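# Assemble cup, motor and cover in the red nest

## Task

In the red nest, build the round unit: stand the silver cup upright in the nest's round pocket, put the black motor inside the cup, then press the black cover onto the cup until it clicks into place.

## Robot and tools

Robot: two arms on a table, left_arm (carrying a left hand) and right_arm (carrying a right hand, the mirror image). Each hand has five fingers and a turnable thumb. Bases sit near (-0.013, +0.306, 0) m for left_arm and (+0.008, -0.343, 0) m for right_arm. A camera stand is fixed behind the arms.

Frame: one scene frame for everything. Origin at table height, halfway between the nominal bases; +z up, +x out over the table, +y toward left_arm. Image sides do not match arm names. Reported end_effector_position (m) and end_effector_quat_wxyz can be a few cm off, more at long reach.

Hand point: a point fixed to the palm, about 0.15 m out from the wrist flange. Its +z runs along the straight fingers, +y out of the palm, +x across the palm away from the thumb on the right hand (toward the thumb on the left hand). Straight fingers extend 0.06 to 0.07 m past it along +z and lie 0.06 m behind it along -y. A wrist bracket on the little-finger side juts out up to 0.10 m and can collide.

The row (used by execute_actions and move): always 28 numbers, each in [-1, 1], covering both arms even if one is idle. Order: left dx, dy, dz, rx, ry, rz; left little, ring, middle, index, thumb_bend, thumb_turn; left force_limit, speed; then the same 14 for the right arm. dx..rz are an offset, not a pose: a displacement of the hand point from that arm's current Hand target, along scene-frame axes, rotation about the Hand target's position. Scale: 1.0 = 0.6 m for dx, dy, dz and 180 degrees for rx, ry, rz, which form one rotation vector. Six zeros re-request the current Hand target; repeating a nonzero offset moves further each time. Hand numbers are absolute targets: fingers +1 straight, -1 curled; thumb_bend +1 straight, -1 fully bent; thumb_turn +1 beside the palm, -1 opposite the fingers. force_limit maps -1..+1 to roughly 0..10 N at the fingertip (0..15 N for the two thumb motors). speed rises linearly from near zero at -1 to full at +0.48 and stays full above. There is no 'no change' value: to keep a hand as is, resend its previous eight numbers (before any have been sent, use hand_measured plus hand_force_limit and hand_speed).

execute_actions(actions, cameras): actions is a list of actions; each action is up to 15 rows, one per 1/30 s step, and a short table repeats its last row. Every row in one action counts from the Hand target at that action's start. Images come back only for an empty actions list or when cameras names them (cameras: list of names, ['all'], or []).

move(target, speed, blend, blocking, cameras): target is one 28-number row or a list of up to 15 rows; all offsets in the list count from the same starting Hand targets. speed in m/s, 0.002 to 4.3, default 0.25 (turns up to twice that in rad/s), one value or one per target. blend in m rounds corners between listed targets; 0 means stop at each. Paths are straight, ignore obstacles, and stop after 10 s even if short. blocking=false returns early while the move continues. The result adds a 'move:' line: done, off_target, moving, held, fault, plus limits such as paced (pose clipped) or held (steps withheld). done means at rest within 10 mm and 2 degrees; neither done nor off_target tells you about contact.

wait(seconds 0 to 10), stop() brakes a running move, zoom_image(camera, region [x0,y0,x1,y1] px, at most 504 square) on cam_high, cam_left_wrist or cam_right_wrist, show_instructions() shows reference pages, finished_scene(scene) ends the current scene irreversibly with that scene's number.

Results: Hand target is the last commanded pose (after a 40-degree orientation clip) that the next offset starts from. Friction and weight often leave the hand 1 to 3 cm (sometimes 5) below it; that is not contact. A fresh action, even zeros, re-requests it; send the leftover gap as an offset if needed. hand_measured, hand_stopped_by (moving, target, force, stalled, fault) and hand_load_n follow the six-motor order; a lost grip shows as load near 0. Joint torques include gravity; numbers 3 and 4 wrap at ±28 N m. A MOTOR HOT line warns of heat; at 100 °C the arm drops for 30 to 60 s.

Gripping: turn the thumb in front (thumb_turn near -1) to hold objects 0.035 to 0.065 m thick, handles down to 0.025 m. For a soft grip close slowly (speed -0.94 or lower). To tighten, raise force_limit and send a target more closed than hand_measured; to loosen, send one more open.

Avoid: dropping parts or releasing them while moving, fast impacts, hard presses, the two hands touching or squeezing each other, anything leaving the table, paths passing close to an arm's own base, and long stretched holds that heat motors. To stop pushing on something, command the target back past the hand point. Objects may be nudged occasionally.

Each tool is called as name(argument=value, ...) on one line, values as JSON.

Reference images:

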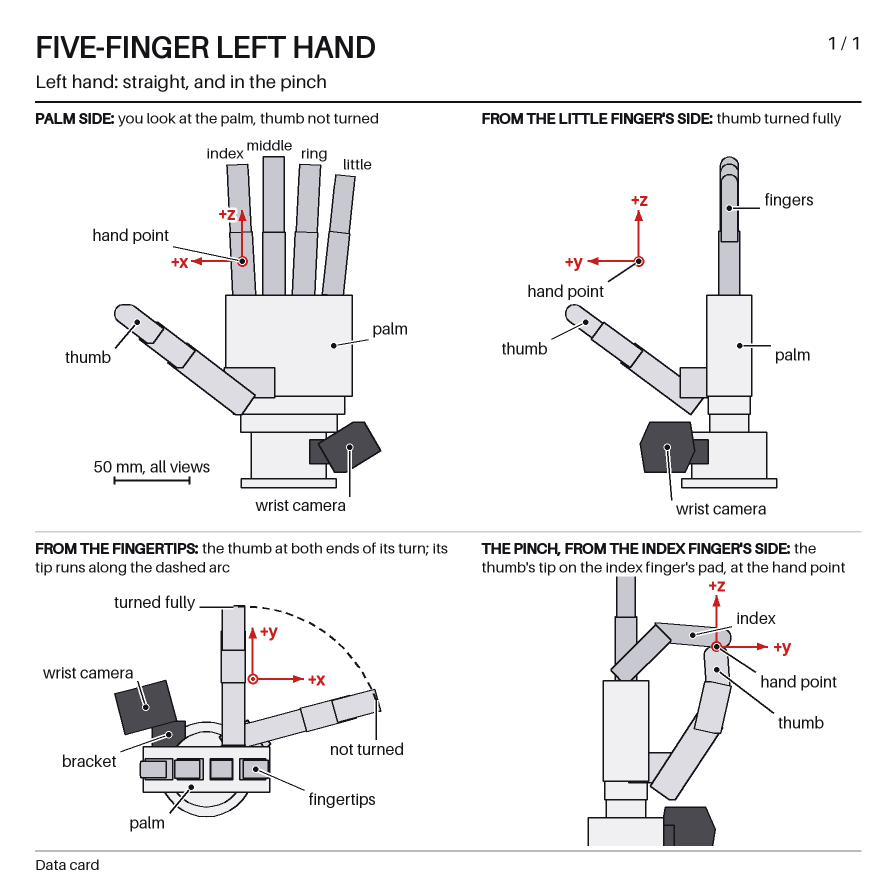

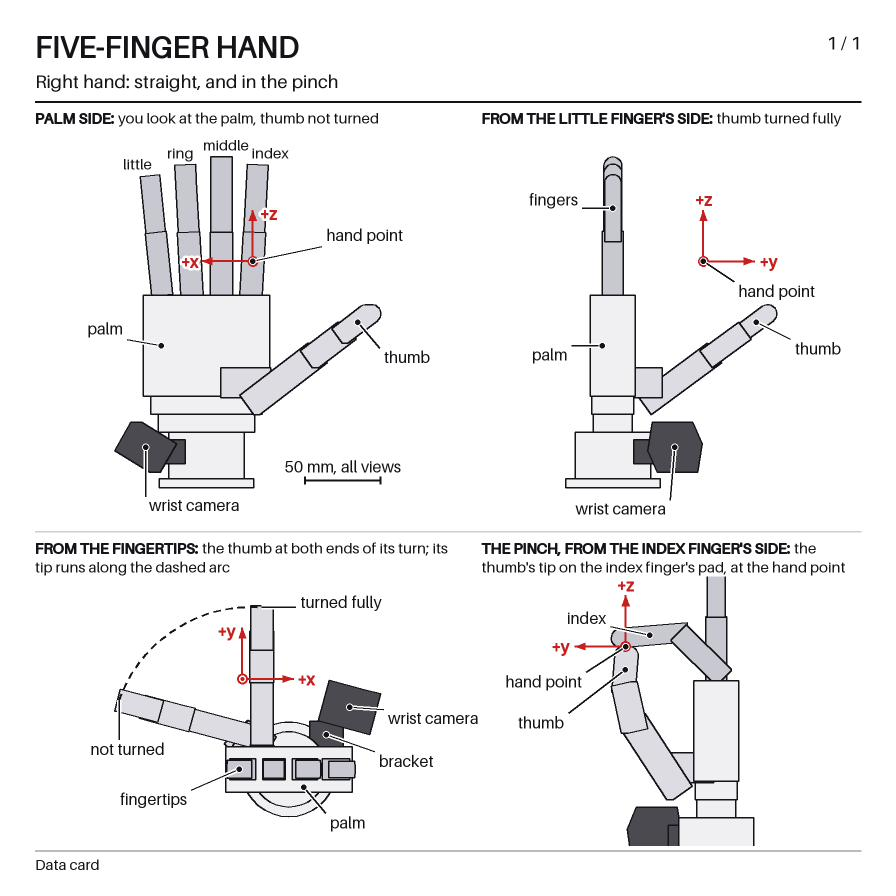

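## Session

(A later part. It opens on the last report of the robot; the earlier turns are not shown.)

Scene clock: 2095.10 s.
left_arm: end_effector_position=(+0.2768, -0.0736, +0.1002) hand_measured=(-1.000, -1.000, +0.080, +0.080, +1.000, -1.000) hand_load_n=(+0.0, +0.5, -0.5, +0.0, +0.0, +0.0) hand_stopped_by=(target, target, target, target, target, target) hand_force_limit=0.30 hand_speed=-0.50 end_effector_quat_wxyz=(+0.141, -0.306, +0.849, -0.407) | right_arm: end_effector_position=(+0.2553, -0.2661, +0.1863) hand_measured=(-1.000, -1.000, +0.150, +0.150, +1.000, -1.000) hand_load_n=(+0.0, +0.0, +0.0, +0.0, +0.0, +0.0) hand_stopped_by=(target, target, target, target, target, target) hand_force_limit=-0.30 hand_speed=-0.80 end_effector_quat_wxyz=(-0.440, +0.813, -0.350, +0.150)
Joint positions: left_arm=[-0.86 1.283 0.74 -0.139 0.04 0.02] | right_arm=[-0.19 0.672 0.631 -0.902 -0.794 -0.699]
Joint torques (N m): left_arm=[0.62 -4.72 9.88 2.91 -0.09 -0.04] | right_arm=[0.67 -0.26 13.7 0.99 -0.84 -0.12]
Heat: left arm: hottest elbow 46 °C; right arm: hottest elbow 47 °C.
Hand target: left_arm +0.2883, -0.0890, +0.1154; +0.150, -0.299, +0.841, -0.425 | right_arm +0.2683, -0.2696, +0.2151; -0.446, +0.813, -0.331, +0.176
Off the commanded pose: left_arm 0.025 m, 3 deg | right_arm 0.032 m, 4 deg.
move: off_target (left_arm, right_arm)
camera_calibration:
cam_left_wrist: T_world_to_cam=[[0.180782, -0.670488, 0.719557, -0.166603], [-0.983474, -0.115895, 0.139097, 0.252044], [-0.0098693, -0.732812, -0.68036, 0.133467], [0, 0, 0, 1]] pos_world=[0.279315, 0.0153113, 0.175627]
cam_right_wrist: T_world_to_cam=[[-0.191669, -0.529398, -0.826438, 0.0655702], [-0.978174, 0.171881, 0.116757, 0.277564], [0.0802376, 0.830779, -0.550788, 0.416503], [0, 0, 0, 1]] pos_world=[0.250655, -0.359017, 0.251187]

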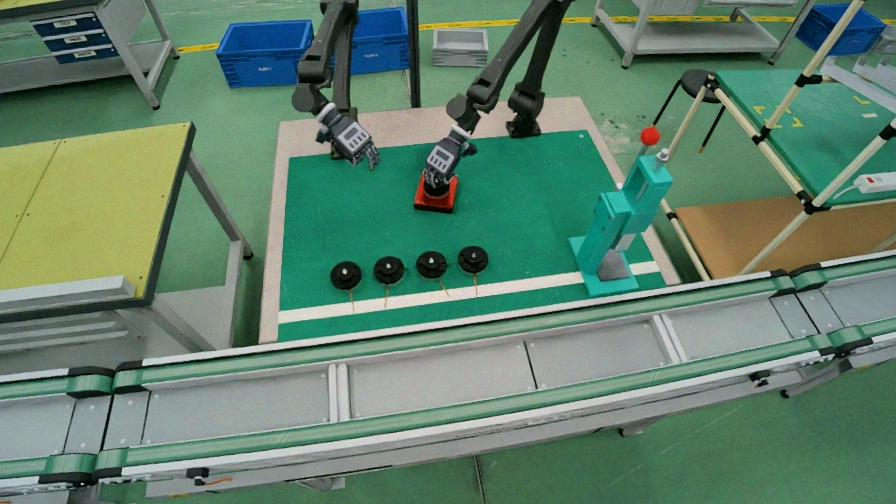

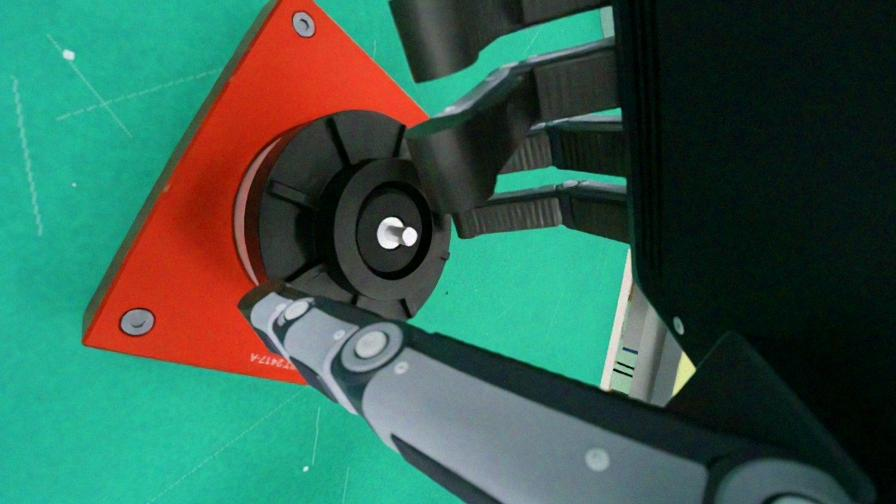

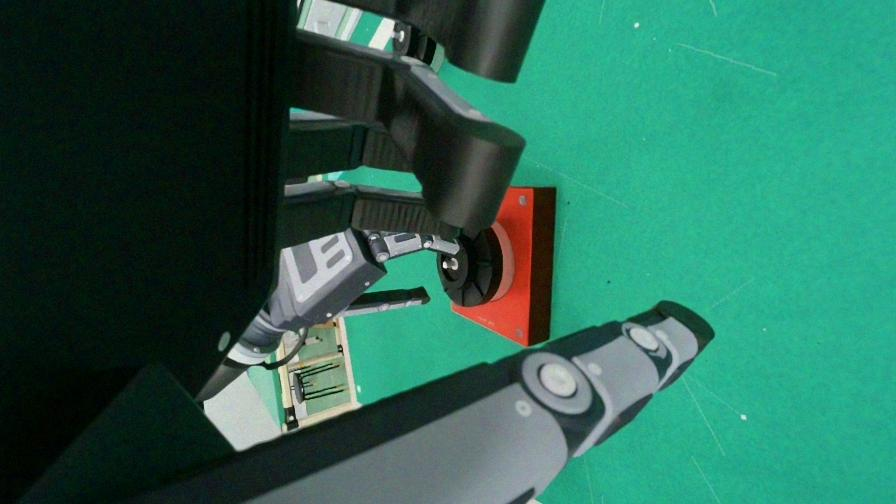

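move(target=[[0.0108,-0.0092,-0.01,0,0,0,-1,-1,0.08,0.08,1,-1,0.3,-0.5, 0,0,0,0,0,0,-1,-1,0.15,0.15,1,-1,-0.3,-0.8],[0.0108,-0.0092,-0.026,0,0,0,-1,-1,0.08,0.08,1,-1,0.3,-0.5, 0,0,0,0,0,0,-1,-1,0.15,0.15,1,-1,-0.3,-0.8]], speed=0.05, cameras=["cam_left_wrist","cam_right_wrist","cam_high"])

zoom_image(camera="cam_left_wrist", region=[220, 60, 560, 400])

zoom_image(camera="cam_right_wrist", region=[380, 190, 540, 340])

zoom_image(camera="cam_high", region=[410, 150, 470, 210])

Scene clock: 2110.90 s.
left_arm: end_effector_position=(+0.2834, -0.0800, +0.0868) hand_measured=(-1.000, -1.000, +0.080, +0.080, +1.000, -1.000) hand_load_n=(+0.0, +0.0, -1.0, +0.0, +0.0, +0.0) hand_stopped_by=(target, target, target, target, target, target) hand_force_limit=0.30 hand_speed=-0.50 end_effector_quat_wxyz=(+0.142, -0.307, +0.848, -0.407) | right_arm: end_effector_position=(+0.2553, -0.2661, +0.1863) hand_measured=(-1.000, -1.000, +0.150, +0.150, +1.000, -1.000) hand_load_n=(+0.0, +0.0, +0.0, +0.0, +0.0, +0.0) hand_stopped_by=(target, target, target, target, target, target) hand_force_limit=-0.30 hand_speed=-0.80 end_effector_quat_wxyz=(-0.440, +0.813, -0.350, +0.150)
Joint positions: left_arm=[-0.86 1.331 0.74 -0.089 0.037 0.02] | right_arm=[-0.19 0.672 0.631 -0.902 -0.794 -0.699]
Joint torques (N m): left_arm=[0.91 -5.07 9.44 2.91 0.03 -0.03] | right_arm=[0.73 -0.32 13.65 0.99 -0.84 -0.12]
Heat: left arm: hottest elbow 48 °C; right arm: hottest elbow 47 °C.
Hand target: left_arm +0.2948, -0.0945, +0.0998; +0.150, -0.299, +0.841, -0.425 | right_arm +0.2683, -0.2696, +0.2151; -0.446, +0.813, -0.331, +0.176
Off the commanded pose: left_arm 0.022 m, 3 deg | right_arm 0.032 m, 4 deg.
move: off_target (left_arm, right_arm)
camera_calibration:
cam_left_wrist: T_world_to_cam=[[0.179797, -0.669346, 0.720867, -0.162299], [-0.983687, -0.118048, 0.135737, 0.259792], [-0.00575807, -0.733513, -0.679651, 0.118446], [0, 0, 0, 1]] pos_world=[0.285417, 0.00891523, 0.162234]
cam_right_wrist: T_world_to_cam=[[-0.191669, -0.529398, -0.826438, 0.0655702], [-0.978174, 0.171881, 0.116757, 0.277564], [0.0802376, 0.830779, -0.550788, 0.416503], [0, 0, 0, 1]] pos_world=[0.250655, -0.359017, 0.251187]

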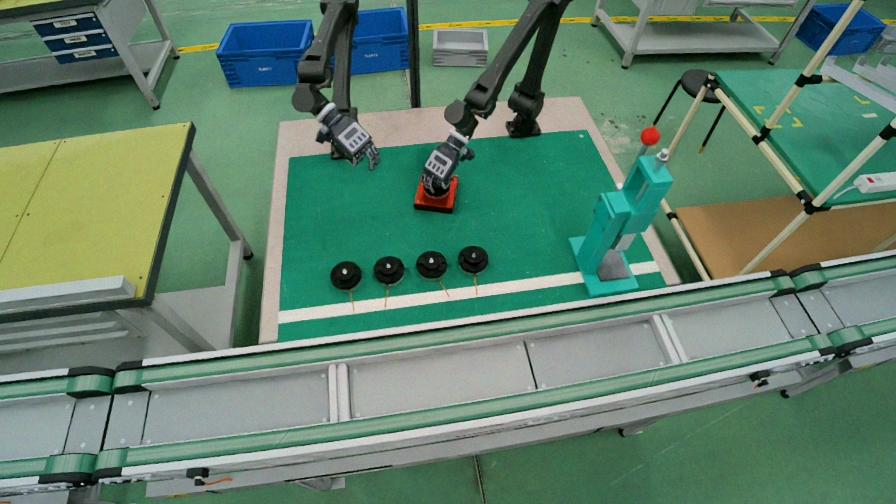

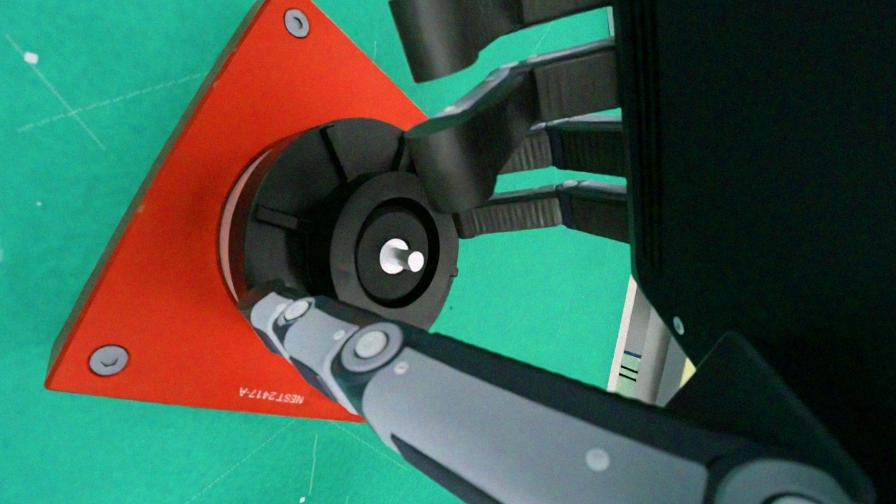

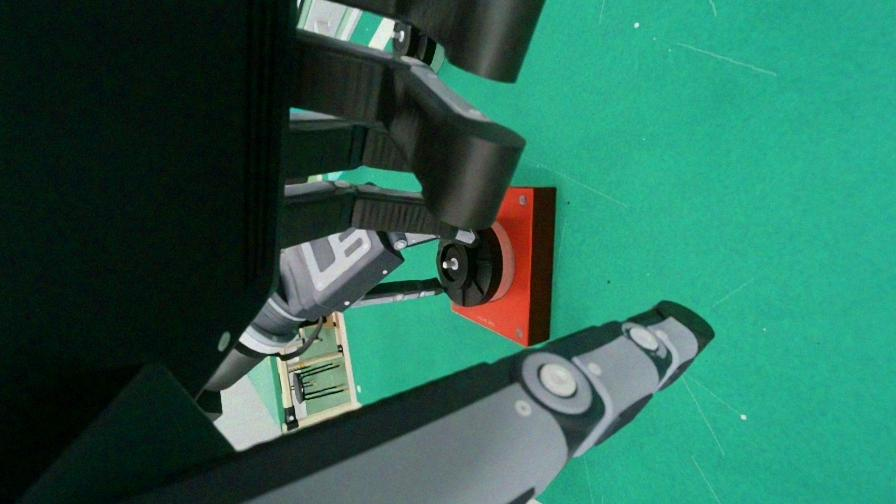

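Scaled by 1.482 from the camera's 896x504 image, which has a finer 1280x720 frame.

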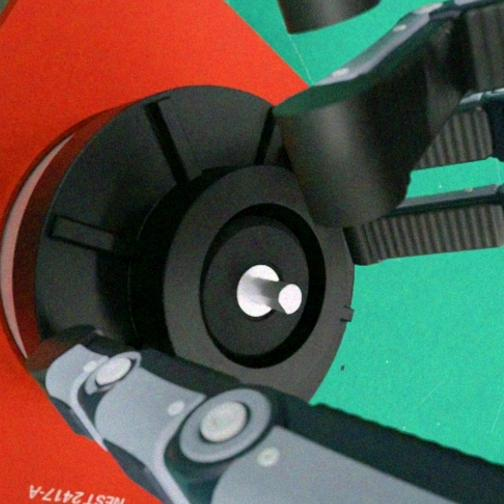

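Scaled by 3.150 from the camera's 896x504 image, which has a finer 1280x720 frame.

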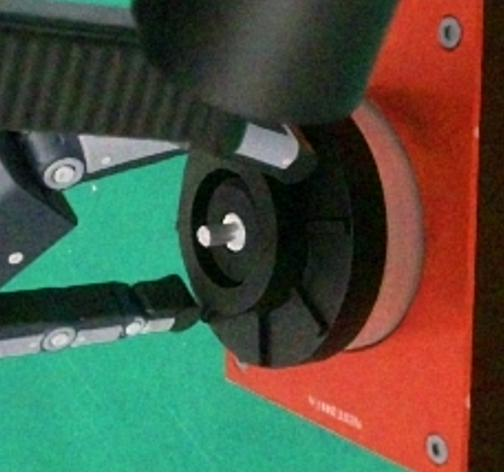

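Scaled by 8.400 from the camera's 896x504 image, which has a finer 1280x720 frame.

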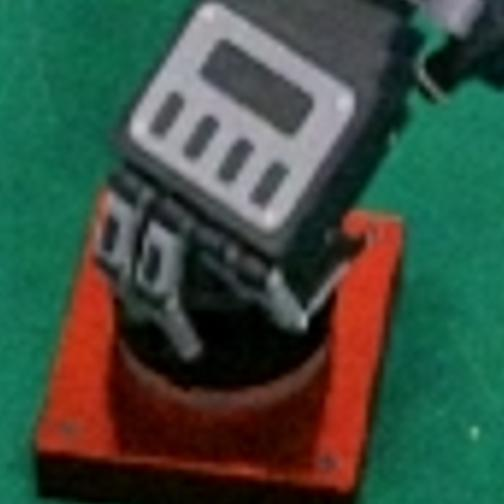

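move(target=[[0,0,-0.03,0,0,0,-1,-1,0.08,0.08,1,-1,0.3,-0.5, 0,0,0,0,0,0,-1,-1,0.15,0.15,1,-1,-0.3,-0.8]], speed=0.05)

move(target=[[0,0,-0.02,0,0,0,-1,-1,0.08,0.08,1,-1,0.3,-0.5, 0,0,0,0,0,0,-1,-1,0.15,0.15,1,-1,-0.3,-0.8]], speed=0.05, cameras=["cam_left_wrist","cam_right_wrist","cam_high"])

zoom_image(camera="cam_right_wrist", region=[380, 190, 540, 340])

Scene clock: 2130.13 s.
left_arm: end_effector_position=(+0.2896, -0.0876, +0.0864) hand_measured=(-1.000, -1.000, +0.080, +0.080, +1.000, -1.000) hand_load_n=(+0.0, +0.0, +0.0, +0.0, +1.0, +0.0) hand_stopped_by=(target, target, target, target, target, target) hand_force_limit=0.30 hand_speed=-0.50 end_effector_quat_wxyz=(+0.145, -0.303, +0.842, -0.421) | right_arm: end_effector_position=(+0.2553, -0.2661, +0.1863) hand_measured=(-1.000, -1.000, +0.150, +0.150, +1.000, -1.000) hand_load_n=(+0.0, +0.5, +0.0, +0.0, +0.5, +0.0) hand_stopped_by=(target, target, target, target, target, target) hand_force_limit=-0.30 hand_speed=-0.80 end_effector_quat_wxyz=(-0.440, +0.813, -0.350, +0.150)
Joint positions: left_arm=[-0.858 1.351 0.74 -0.038 0.043 0.02] | right_arm=[-0.19 0.672 0.631 -0.902 -0.794 -0.699]
Joint torques (N m): left_arm=[0.62 -4.25 7.58 3.23 0.03 -0.05] | right_arm=[0.67 -0.26 13.65 1.01 -0.83 -0.12]
Heat: left arm: hottest elbow 48 °C; right arm: hottest elbow 47 °C.
Hand target: left_arm +0.2948, -0.0945, +0.0818; +0.150, -0.299, +0.841, -0.425 | right_arm +0.2683, -0.2696, +0.2151; -0.446, +0.813, -0.331, +0.176
Off the commanded pose: left_arm 0.010 m, 1 deg | right_arm 0.032 m, 4 deg.
move: off_target (right_arm)

Scene clock: 2131.43 s.
left_arm: end_effector_position=(+0.2891, -0.0873, +0.0850) hand_measured=(-1.000, -1.000, +0.080, +0.080, +1.000, -1.000) hand_load_n=(+0.0, +0.0, +0.0, +0.0, +2.0, +0.0) hand_stopped_by=(target, target, target, target, target, target) hand_force_limit=0.30 hand_speed=-0.50 end_effector_quat_wxyz=(+0.145, -0.302, +0.841, -0.425) | right_arm: end_effector_position=(+0.2553, -0.2661, +0.1863) hand_measured=(-1.000, -1.000, +0.150, +0.150, +1.000, -1.000) hand_load_n=(+0.0, +0.5, +0.0, +0.0, +0.0, +0.0) hand_stopped_by=(target, target, target, target, target, target) hand_force_limit=-0.30 hand_speed=-0.80 end_effector_quat_wxyz=(-0.440, +0.813, -0.350, +0.150)
Joint positions: left_arm=[-0.856 1.351 0.731 -0.021 0.048 0.02] | right_arm=[-0.19 0.672 0.631 -0.902 -0.794 -0.699]
Joint torques (N m): left_arm=[0.85 -2.73 6.97 3.93 -0.14 -0.05] | right_arm=[0.67 -0.32 13.67 1.01 -0.83 -0.12]
Heat: left arm: hottest elbow 48 °C; right arm: hottest elbow 47 °C.
Hand target: left_arm +0.2948, -0.0945, +0.0698; +0.150, -0.299, +0.841, -0.425 | right_arm +0.2683, -0.2696, +0.2151; -0.446, +0.813, -0.331, +0.176
Off the commanded pose: left_arm 0.018 m, 1 deg | right_arm 0.032 m, 4 deg.
move: off_target (left_arm, right_arm)
camera_calibration:
cam_left_wrist: T_world_to_cam=[[0.160977, -0.646105, 0.746079, -0.161479], [-0.98695, -0.108481, 0.119003, 0.268068], [0.00404648, -0.7555, -0.655137, 0.104996], [0, 0, 0, 1]] pos_world=[0.29014, 0.00407227, 0.157362]
cam_right_wrist: T_world_to_cam=[[-0.191669, -0.529398, -0.826438, 0.0655702], [-0.978174, 0.171881, 0.116757, 0.277564], [0.0802376, 0.830779, -0.550788, 0.416503], [0, 0, 0, 1]] pos_world=[0.250655, -0.359017, 0.251187]

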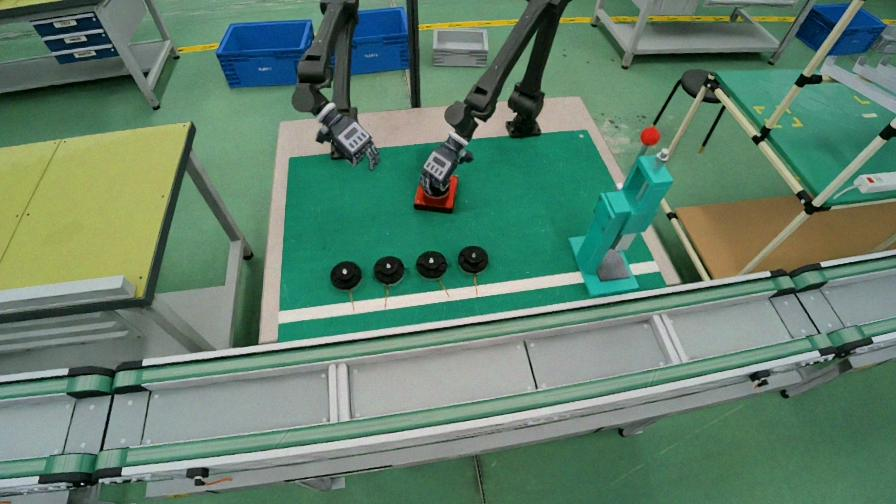

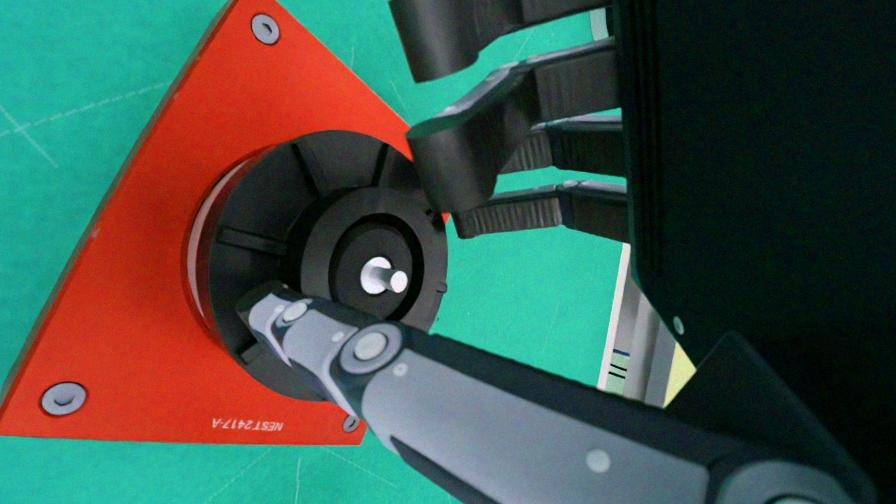

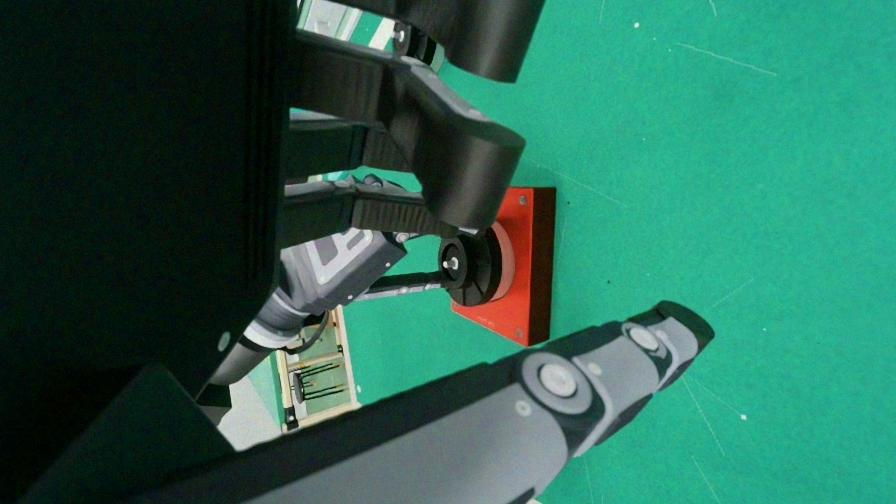

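Scaled by 3.150 from the camera's 896x504 image, which has a finer 1280x720 frame.

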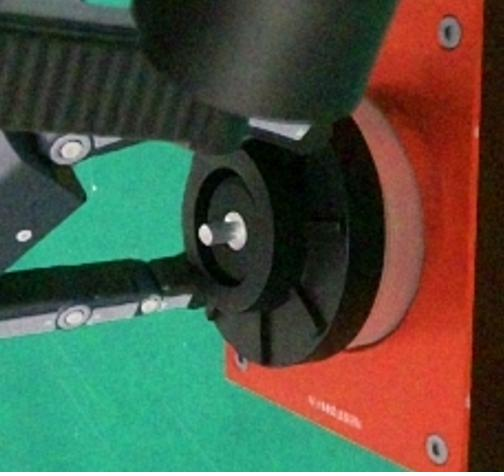

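move(target=[[0,0,0.045,0,0,0,-1,-1,0.08,0.08,1,-1,0.3,-0.5, 0,0,0,0,0,0,-1,-1,0.15,0.15,1,-1,-0.3,-0.8],[-0.0105,0.015,0.045,0,0,0,-1,-1,0.08,0.08,1,-1,0.3,-0.5, 0,0,0,0,0,0,-1,-1,0.15,0.15,1,-1,-0.3,-0.8],[-0.0105,0.015,0.012,0,0,0,-1,-1,0.08,0.08,1,-1,0.3,-0.5, 0,0,0,0,0,0,-1,-1,0.15,0.15,1,-1,-0.3,-0.8]], speed=0.05, cameras=["cam_left_wrist","cam_right_wrist","cam_high"])

zoom_image(camera="cam_right_wrist", region=[380, 190, 540, 340])

zoom_image(camera="cam_high", region=[410, 150, 470, 210])

Scene clock: 2144.53 s.
left_arm: end_effector_position=(+0.2873, -0.0848, +0.0861) hand_measured=(-1.000, -1.000, +0.080, +0.080, +1.000, -1.000) hand_load_n=(+0.0, +0.0, -0.5, +0.0, +0.5, +0.0) hand_stopped_by=(target, target, target, target, target, target) hand_force_limit=0.30 hand_speed=-0.50 end_effector_quat_wxyz=(+0.147, -0.302, +0.839, -0.428) | right_arm: end_effector_position=(+0.2553, -0.2661, +0.1863) hand_measured=(-1.000, -1.000, +0.150, +0.150, +1.000, -1.000) hand_load_n=(+0.0, +0.0, +0.0, +0.0, +0.0, +0.0) hand_stopped_by=(target, target, target, target, target, target) hand_force_limit=-0.30 hand_speed=-0.80 end_effector_quat_wxyz=(-0.440, +0.813, -0.350, +0.150)
Joint positions: left_arm=[-0.856 1.338 0.719 -0.014 0.046 0.02] | right_arm=[-0.19 0.672 0.631 -0.902 -0.794 -0.699]
Joint torques (N m): left_arm=[1.03 -4.42 6.65 2.82 -0.02 -0.01] | right_arm=[0.73 -0.26 13.67 0.98 -0.83 -0.13]
Heat: left arm: hottest elbow 46 °C; right arm: hottest elbow 47 °C.
Hand target: left_arm +0.2885, -0.0855, +0.0770; +0.150, -0.299, +0.841, -0.425 | right_arm +0.2683, -0.2696, +0.2151; -0.446, +0.813, -0.331, +0.176
Off the commanded pose: left_arm 0.009 m, 1 deg | right_arm 0.032 m, 4 deg.
move: off_target (right_arm)
camera_calibration:
cam_left_wrist: T_world_to_cam=[[0.157433, -0.64219, 0.750205, -0.159475], [-0.987491, -0.109132, 0.113809, 0.266905], [0.00878459, -0.758738, -0.651337, 0.105643], [0, 0, 0, 1]] pos_world=[0.287744, 0.00687031, 0.158072]
cam_right_wrist: T_world_to_cam=[[-0.191669, -0.529398, -0.826438, 0.0655702], [-0.978174, 0.171881, 0.116757, 0.277564], [0.0802376, 0.830779, -0.550788, 0.416503], [0, 0, 0, 1]] pos_world=[0.250655, -0.359017, 0.251187]

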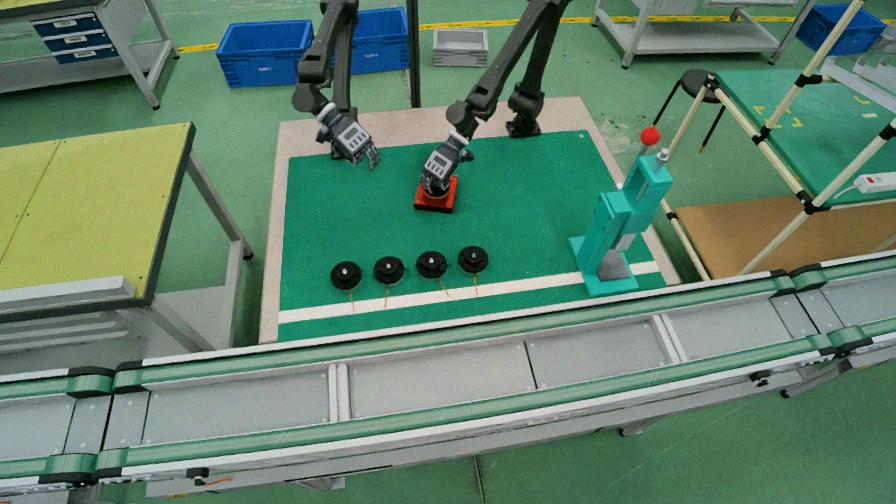

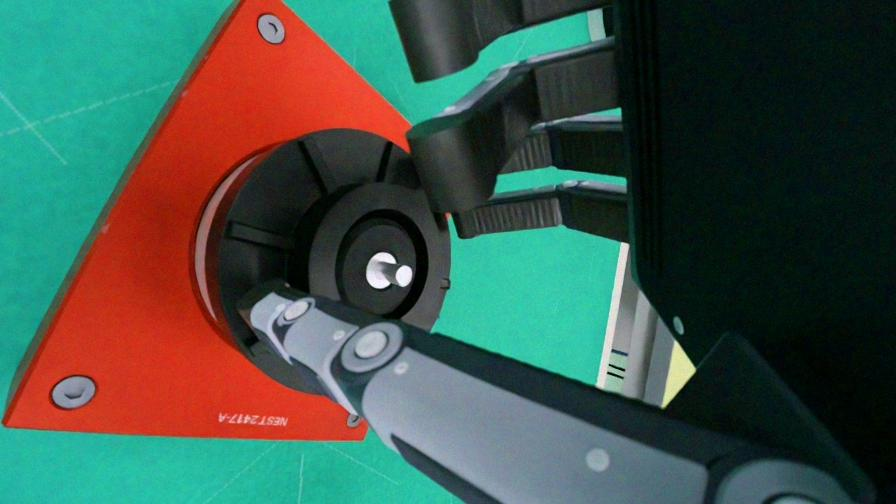

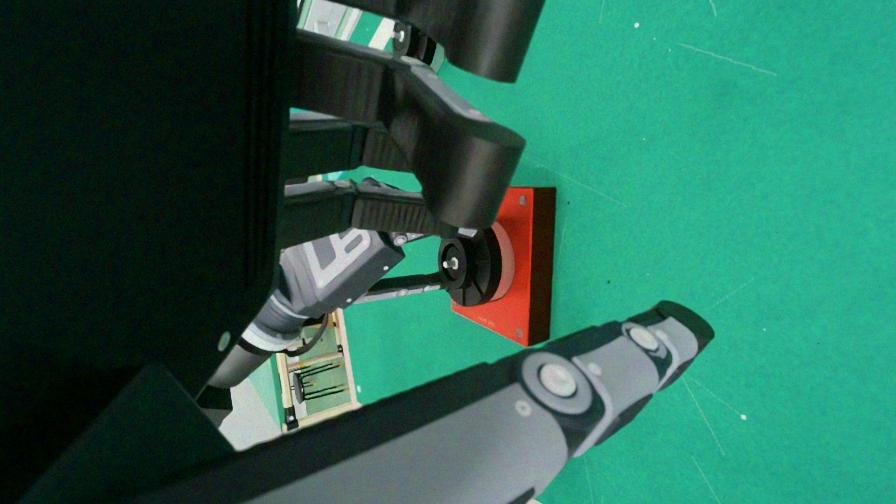

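Scaled by 3.150 from the camera's 896x504 image, which has a finer 1280x720 frame.

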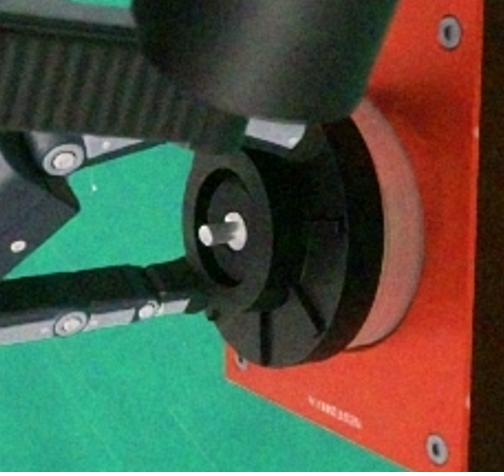

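Scaled by 8.400 from the camera's 896x504 image, which has a finer 1280x720 frame.

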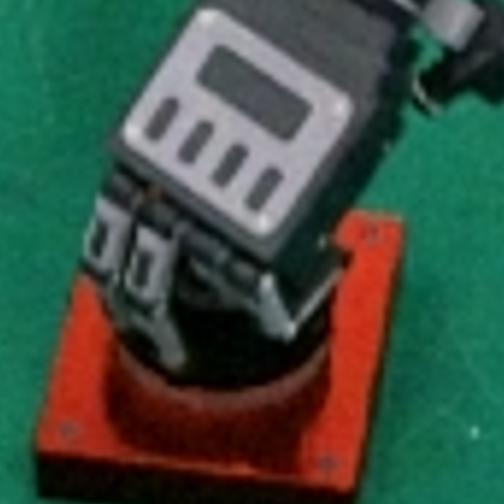

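move(target=[[-0.007,0.009,0.035,0,0,0,-1,-1,0.08,0.08,1,-1,0.3,-0.5, 0,0,0,0,0,0,-1,-1,0.15,0.15,1,-1,-0.3,-0.8],[-0.01,0.013,0.0,0,0,0,-1,-1,0.08,0.08,1,-1,0.3,-0.5, 0,0,0,0,0,0,-1,-1,0.15,0.15,1,-1,-0.3,-0.8],[-0.01,0.013,-0.02,0,0,0,-1,-1,0.08,0.08,1,-1,0.3,-0.5, 0,0,0,0,0,0,-1,-1,0.15,0.15,1,-1,-0.3,-0.8]], speed=0.05, cameras=["cam_left_wrist","cam_right_wrist"])

zoom_image(camera="cam_right_wrist", region=[380, 190, 540, 340])

Scene clock: 2158.33 s.
left_arm: end_effector_position=(+0.2836, -0.0801, +0.0860) hand_measured=(-1.000, -1.000, +0.080, +0.080, +1.000, -1.000) hand_load_n=(+0.0, +0.0, -2.0, +0.0, +0.5, +0.5) hand_stopped_by=(target, target, target, target, target, target) hand_force_limit=0.30 hand_speed=-0.50 end_effector_quat_wxyz=(+0.151, -0.300, +0.834, -0.439) | right_arm: end_effector_position=(+0.2553, -0.2661, +0.1863) hand_measured=(-1.000, -1.000, +0.150, +0.150, +1.000, -1.000) hand_load_n=(+0.0, +0.0, +0.0, +0.0, +0.0, +0.0) hand_stopped_by=(target, target, target, target, target, target) hand_force_limit=-0.30 hand_speed=-0.80 end_effector_quat_wxyz=(-0.440, +0.813, -0.350, +0.150)
Joint positions: left_arm=[-0.855 1.317 0.684 0.026 0.048 0.02] | right_arm=[-0.19 0.672 0.631 -0.902 -0.794 -0.699]
Joint torques (N m): left_arm=[1.14 -2.96 6.13 2.77 0 0] | right_arm=[0.73 -0.26 13.68 1.01 -0.83 -0.12]
Heat: left arm: hottest elbow 45 °C; right arm: hottest elbow 47 °C.
Hand target: left_arm +0.2825, -0.0777, +0.0650; +0.150, -0.299, +0.841, -0.425 | right_arm +0.2683, -0.2696, +0.2151; -0.446, +0.813, -0.331, +0.176
Off the commanded pose: left_arm 0.021 m, 2 deg | right_arm 0.032 m, 4 deg.
move: off_target (left_arm, right_arm)
camera_calibration:
cam_left_wrist: T_world_to_cam=[[0.144885, -0.626973, 0.76545, -0.152361], [-0.98925, -0.107285, 0.0993707, 0.265698], [0.0198182, -0.771618, -0.635777, 0.103774], [0, 0, 0, 1]] pos_world=[0.28286, 0.0130526, 0.156199]
cam_right_wrist: T_world_to_cam=[[-0.191669, -0.529398, -0.826438, 0.0655702], [-0.978174, 0.171881, 0.116757, 0.277564], [0.0802376, 0.830779, -0.550788, 0.416503], [0, 0, 0, 1]] pos_world=[0.250655, -0.359017, 0.251187]
Images, in order (width x height): cam_left_wrist 896x504, cam_right_wrist 896x504.

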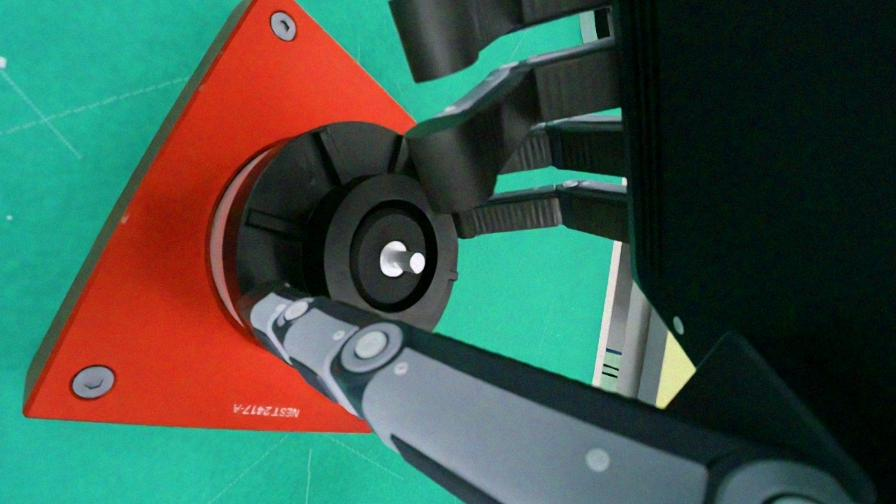

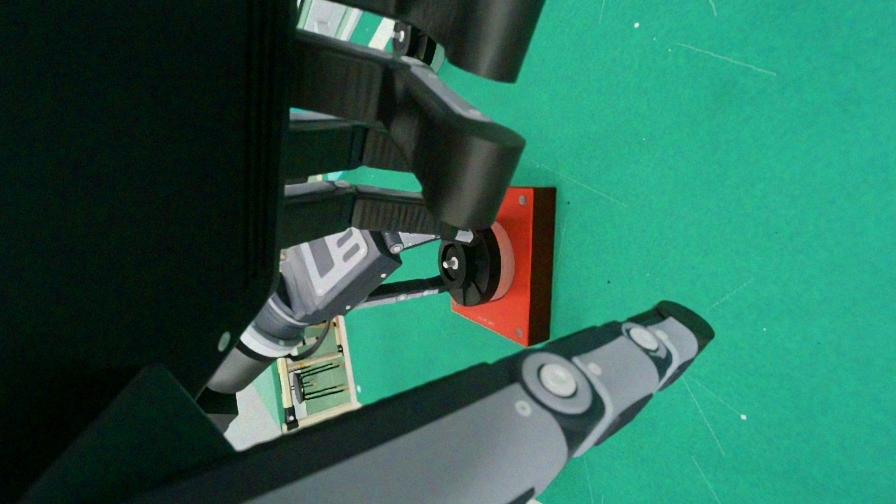

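Scaled by 3.150 from the camera's 896x504 image, which has a finer 1280x720 frame.

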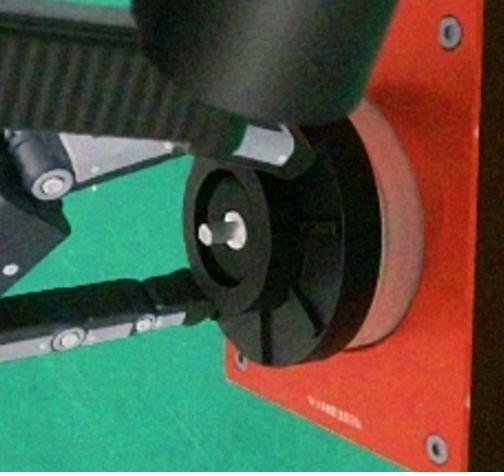

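move(target=[[0,0,-0.025,0,0,0,-1,-1,0.08,0.08,1,-1,0.3,-0.5, 0,0,0,0,0,0,-1,-1,0.15,0.15,1,-1,-0.3,-0.8]], speed=0.05)

move(target=[[0,0,-0.025,0,0,0,-1,-1,0.08,0.08,1,-1,0.3,-0.5, 0,0,0,0,0,0,-1,-1,0.15,0.15,1,-1,-0.3,-0.8]], speed=0.05, cameras=["cam_left_wrist","cam_right_wrist"])

zoom_image(camera="cam_right_wrist", region=[380, 190, 540, 340])

Scene clock: 2168.50 s.
left_arm: end_effector_position=(+0.2881, -0.0836, +0.0853) hand_measured=(-1.000, -1.000, +0.080, +0.080, +1.000, -1.000) hand_load_n=(+0.0, +0.0, +0.0, +0.0, +1.5, +0.5) hand_stopped_by=(target, target, target, target, target, target) hand_force_limit=0.30 hand_speed=-0.50 end_effector_quat_wxyz=(+0.155, -0.298, +0.827, -0.451) | right_arm: end_effector_position=(+0.2553, -0.2661, +0.1863) hand_measured=(-1.000, -1.000, +0.150, +0.150, +1.000, -1.000) hand_load_n=(+0.0, +0.0, +0.0, +0.0, +0.0, +0.0) hand_stopped_by=(target, target, target, target, target, target) hand_force_limit=-0.30 hand_speed=-0.80 end_effector_quat_wxyz=(-0.440, +0.813, -0.350, +0.150)
Joint positions: left_arm=[-0.852 1.329 0.674 0.077 0.051 0.02] | right_arm=[-0.19 0.672 0.631 -0.902 -0.794 -0.699]
Joint torques (N m): left_arm=[0.97 -2.08 5.26 2.67 -0.09 -0.02] | right_arm=[0.73 -0.26 13.67 1.01 -0.84 -0.11]
Heat: left arm: hottest elbow 45 °C; right arm: hottest elbow 47 °C.
Hand target: left_arm +0.2825, -0.0777, +0.0500; +0.150, -0.299, +0.841, -0.425 | right_arm +0.2683, -0.2696, +0.2151; -0.446, +0.813, -0.331, +0.176
Off the commanded pose: left_arm 0.036 m, 3 deg | right_arm 0.032 m, 4 deg.
move: off_target (left_arm, right_arm)

Scene clock: 2169.60 s.
left_arm: end_effector_position=(+0.2876, -0.0840, +0.0861) hand_measured=(-1.000, -1.000, +0.080, +0.080, +1.000, -1.000) hand_load_n=(+0.0, +0.5, +0.0, +0.0, +2.5, +0.0) hand_stopped_by=(target, target, target, target, target, target) hand_force_limit=0.30 hand_speed=-0.50 end_effector_quat_wxyz=(+0.159, -0.295, +0.821, -0.462) | right_arm: end_effector_position=(+0.2553, -0.2661, +0.1863) hand_measured=(-1.000, -1.000, +0.150, +0.150, +1.000, -1.000) hand_load_n=(+0.0, +0.0, +0.0, +0.0, +0.0, +0.0) hand_stopped_by=(target, target, target, target, target, target) hand_force_limit=-0.30 hand_speed=-0.80 end_effector_quat_wxyz=(-0.440, +0.813, -0.350, +0.150)
Joint positions: left_arm=[-0.852 1.324 0.656 0.117 0.054 0.02] | right_arm=[-0.19 0.672 0.631 -0.902 -0.794 -0.699]
Joint torques (N m): left_arm=[1.32 -0.21 5.15 2.93 -0.22 0.01] | right_arm=[0.67 -0.21 13.68 0.99 -0.83 -0.12]
Heat: left arm: hottest elbow 45 °C; right arm: hottest elbow 47 °C.
Hand target: left_arm +0.2825, -0.0777, +0.0350; +0.150, -0.299, +0.841, -0.425 | right_arm +0.2683, -0.2696, +0.2151; -0.446, +0.813, -0.331, +0.176
Off the commanded pose: left_arm 0.052 m, 5 deg | right_arm 0.032 m, 4 deg.
move: off_target (left_arm, right_arm)
camera_calibration:
cam_left_wrist: T_world_to_cam=[[0.116602, -0.593562, 0.796296, -0.147089], [-0.992389, -0.101607, 0.0695777, 0.273175], [0.0396105, -0.798348, -0.600892, 0.0897609], [0, 0, 0, 1]] pos_world=[0.284691, 0.0121105, 0.152056]
cam_right_wrist: T_world_to_cam=[[-0.191669, -0.529398, -0.826438, 0.0655702], [-0.978174, 0.171881, 0.116757, 0.277564], [0.0802376, 0.830779, -0.550788, 0.416503], [0, 0, 0, 1]] pos_world=[0.250655, -0.359017, 0.251187]
Images, in order (width x height): cam_left_wrist 896x504, cam_right_wrist 896x504.

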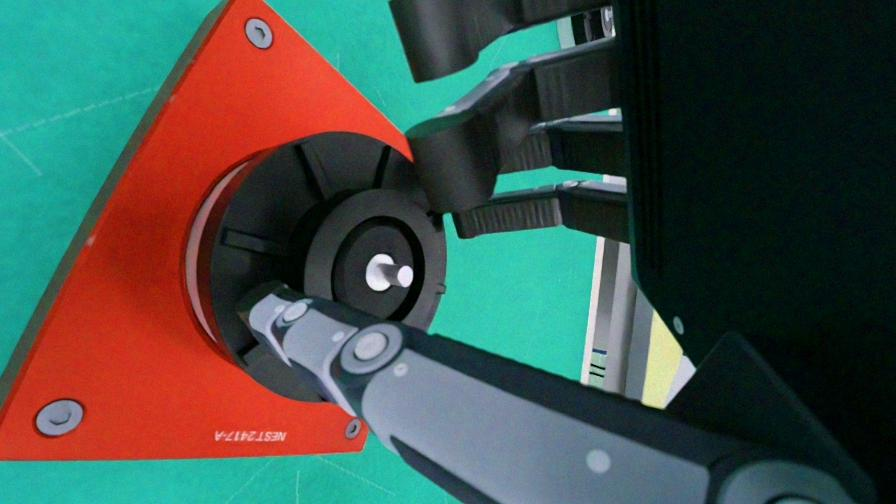

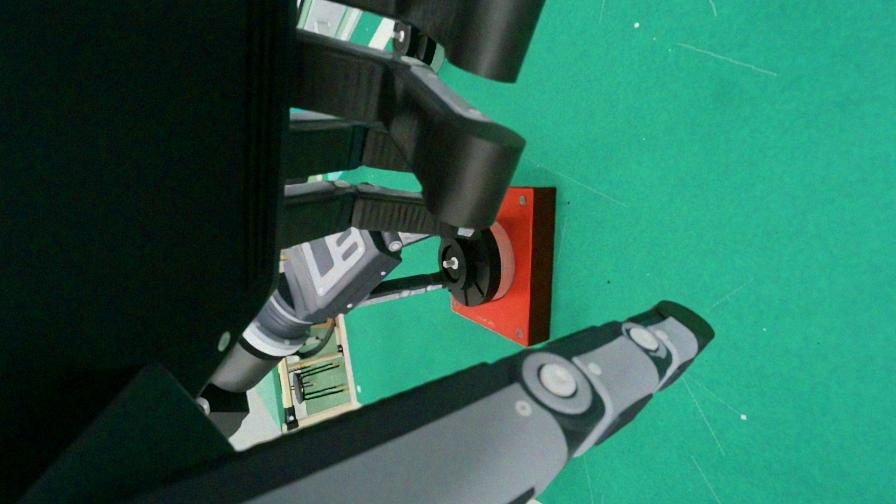

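Scaled by 3.150 from the camera's 896x504 image, which has a finer 1280x720 frame.

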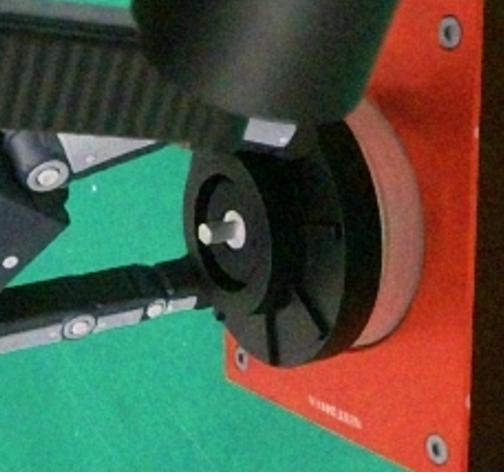

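move(target=[[0,0,0.19,0,0,0,-1,-1,0.08,0.08,1,-1,0.3,-0.5, 0,0,0,0,0,0,-1,-1,0.15,0.15,1,-1,-0.3,-0.8],[-0.06,0.015,0.17,0.2315,0.188,0,-1,-1,-1,-1,1,-1,0.3,0, 0,0,0,0,0,0,-1,-1,0.15,0.15,1,-1,-0.3,-0.8]], speed=0.1, cameras=["cam_left_wrist","cam_right_wrist","cam_high"])

zoom_image(camera="cam_right_wrist", region=[340, 170, 540, 340])

zoom_image(camera="cam_high", region=[400, 130, 480, 210])

Scene clock: 2227.73 s.
left_arm: end_effector_position=(+0.2369, -0.0517, +0.1241) hand_measured=(-1.000, -1.000, -1.000, -1.000, +1.000, -1.000) hand_load_n=(+0.0, +0.0, +0.0, +0.0, +0.0, +0.0) hand_stopped_by=(target, target, target, target, target, target) hand_force_limit=0.30 hand_speed=0.00 end_effector_quat_wxyz=(-0.010, -0.327, +0.945, +0.017) | right_arm: end_effector_position=(+0.2553, -0.2661, +0.1863) hand_measured=(-1.000, -1.000, +0.150, +0.150, +1.000, -1.000) hand_load_n=(+0.0, +0.0, +0.0, +0.0, +0.0, +0.0) hand_stopped_by=(target, target, target, target, target, target) hand_force_limit=-0.30 hand_speed=-0.80 end_effector_quat_wxyz=(-0.440, +0.813, -0.350, +0.150)
Joint positions: left_arm=[-0.909 1.703 1.418 -1.325 0.007 0.015] | right_arm=[-0.19 0.672 0.631 -0.902 -0.794 -0.699]
Joint torques (N m): left_arm=[0.56 -10.05 10.7 0.16 -0.07 -0.26] | right_arm=[0.79 -0.26 13.7 0.99 -0.83 -0.12]
Heat: left arm: hottest elbow 44 °C; right arm: hottest elbow 47 °C.
Hand target: left_arm +0.2465, -0.0687, +0.1370; -0.001, -0.335, +0.942, +0.000 | right_arm +0.2683, -0.2696, +0.2151; -0.446, +0.813, -0.331, +0.176
Off the commanded pose: left_arm 0.023 m, 2 deg | right_arm 0.032 m, 4 deg.
move: off_target (left_arm, right_arm); target 2's new numbers were sent with left_arm's hand 0.023 m and 2 deg from that target
camera_calibration:
cam_left_wrist: T_world_to_cam=[[0.359142, -0.930234, -0.0753749, -0.118941], [-0.786391, -0.345121, 0.512329, 0.107179], [-0.502599, -0.124725, -0.855475, 0.33529], [0, 0, 0, 1]] pos_world=[0.295518, -0.031834, 0.222957]
cam_right_wrist: T_world_to_cam=[[-0.191669, -0.529398, -0.826438, 0.0655702], [-0.978174, 0.171881, 0.116757, 0.277564], [0.0802376, 0.830779, -0.550788, 0.416503], [0, 0, 0, 1]] pos_world=[0.250655, -0.359017, 0.251187]

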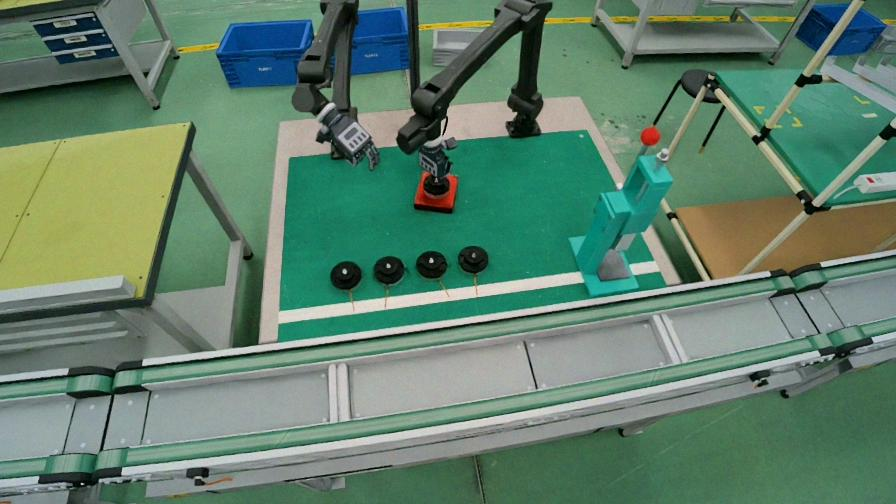

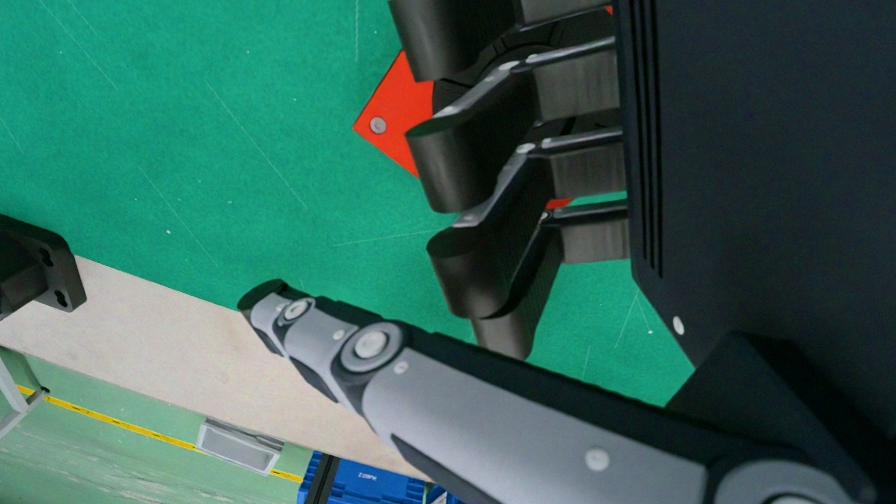

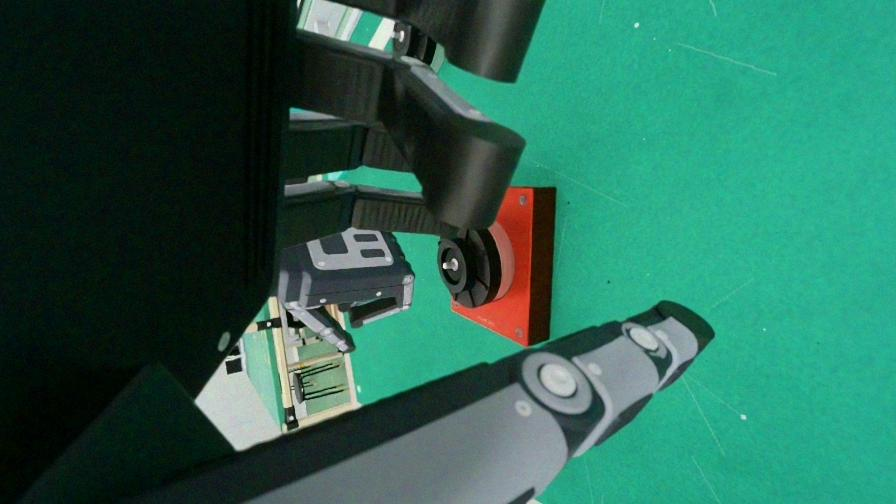

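Scaled by 2.520 from the camera's 896x504 image, which has a finer 1280x720 frame.

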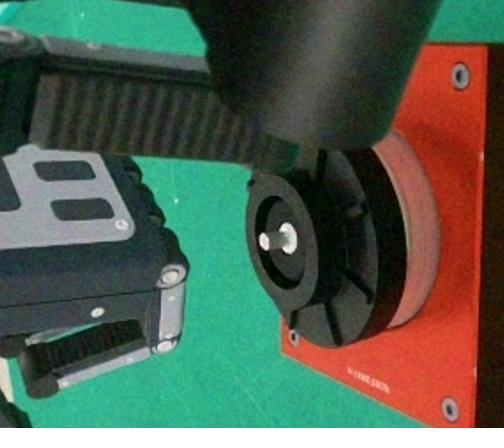

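Scaled by 6.300 from the camera's 896x504 image, which has a finer 1280x720 frame.

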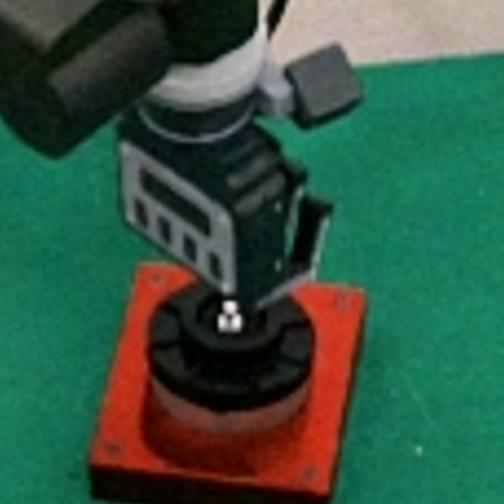

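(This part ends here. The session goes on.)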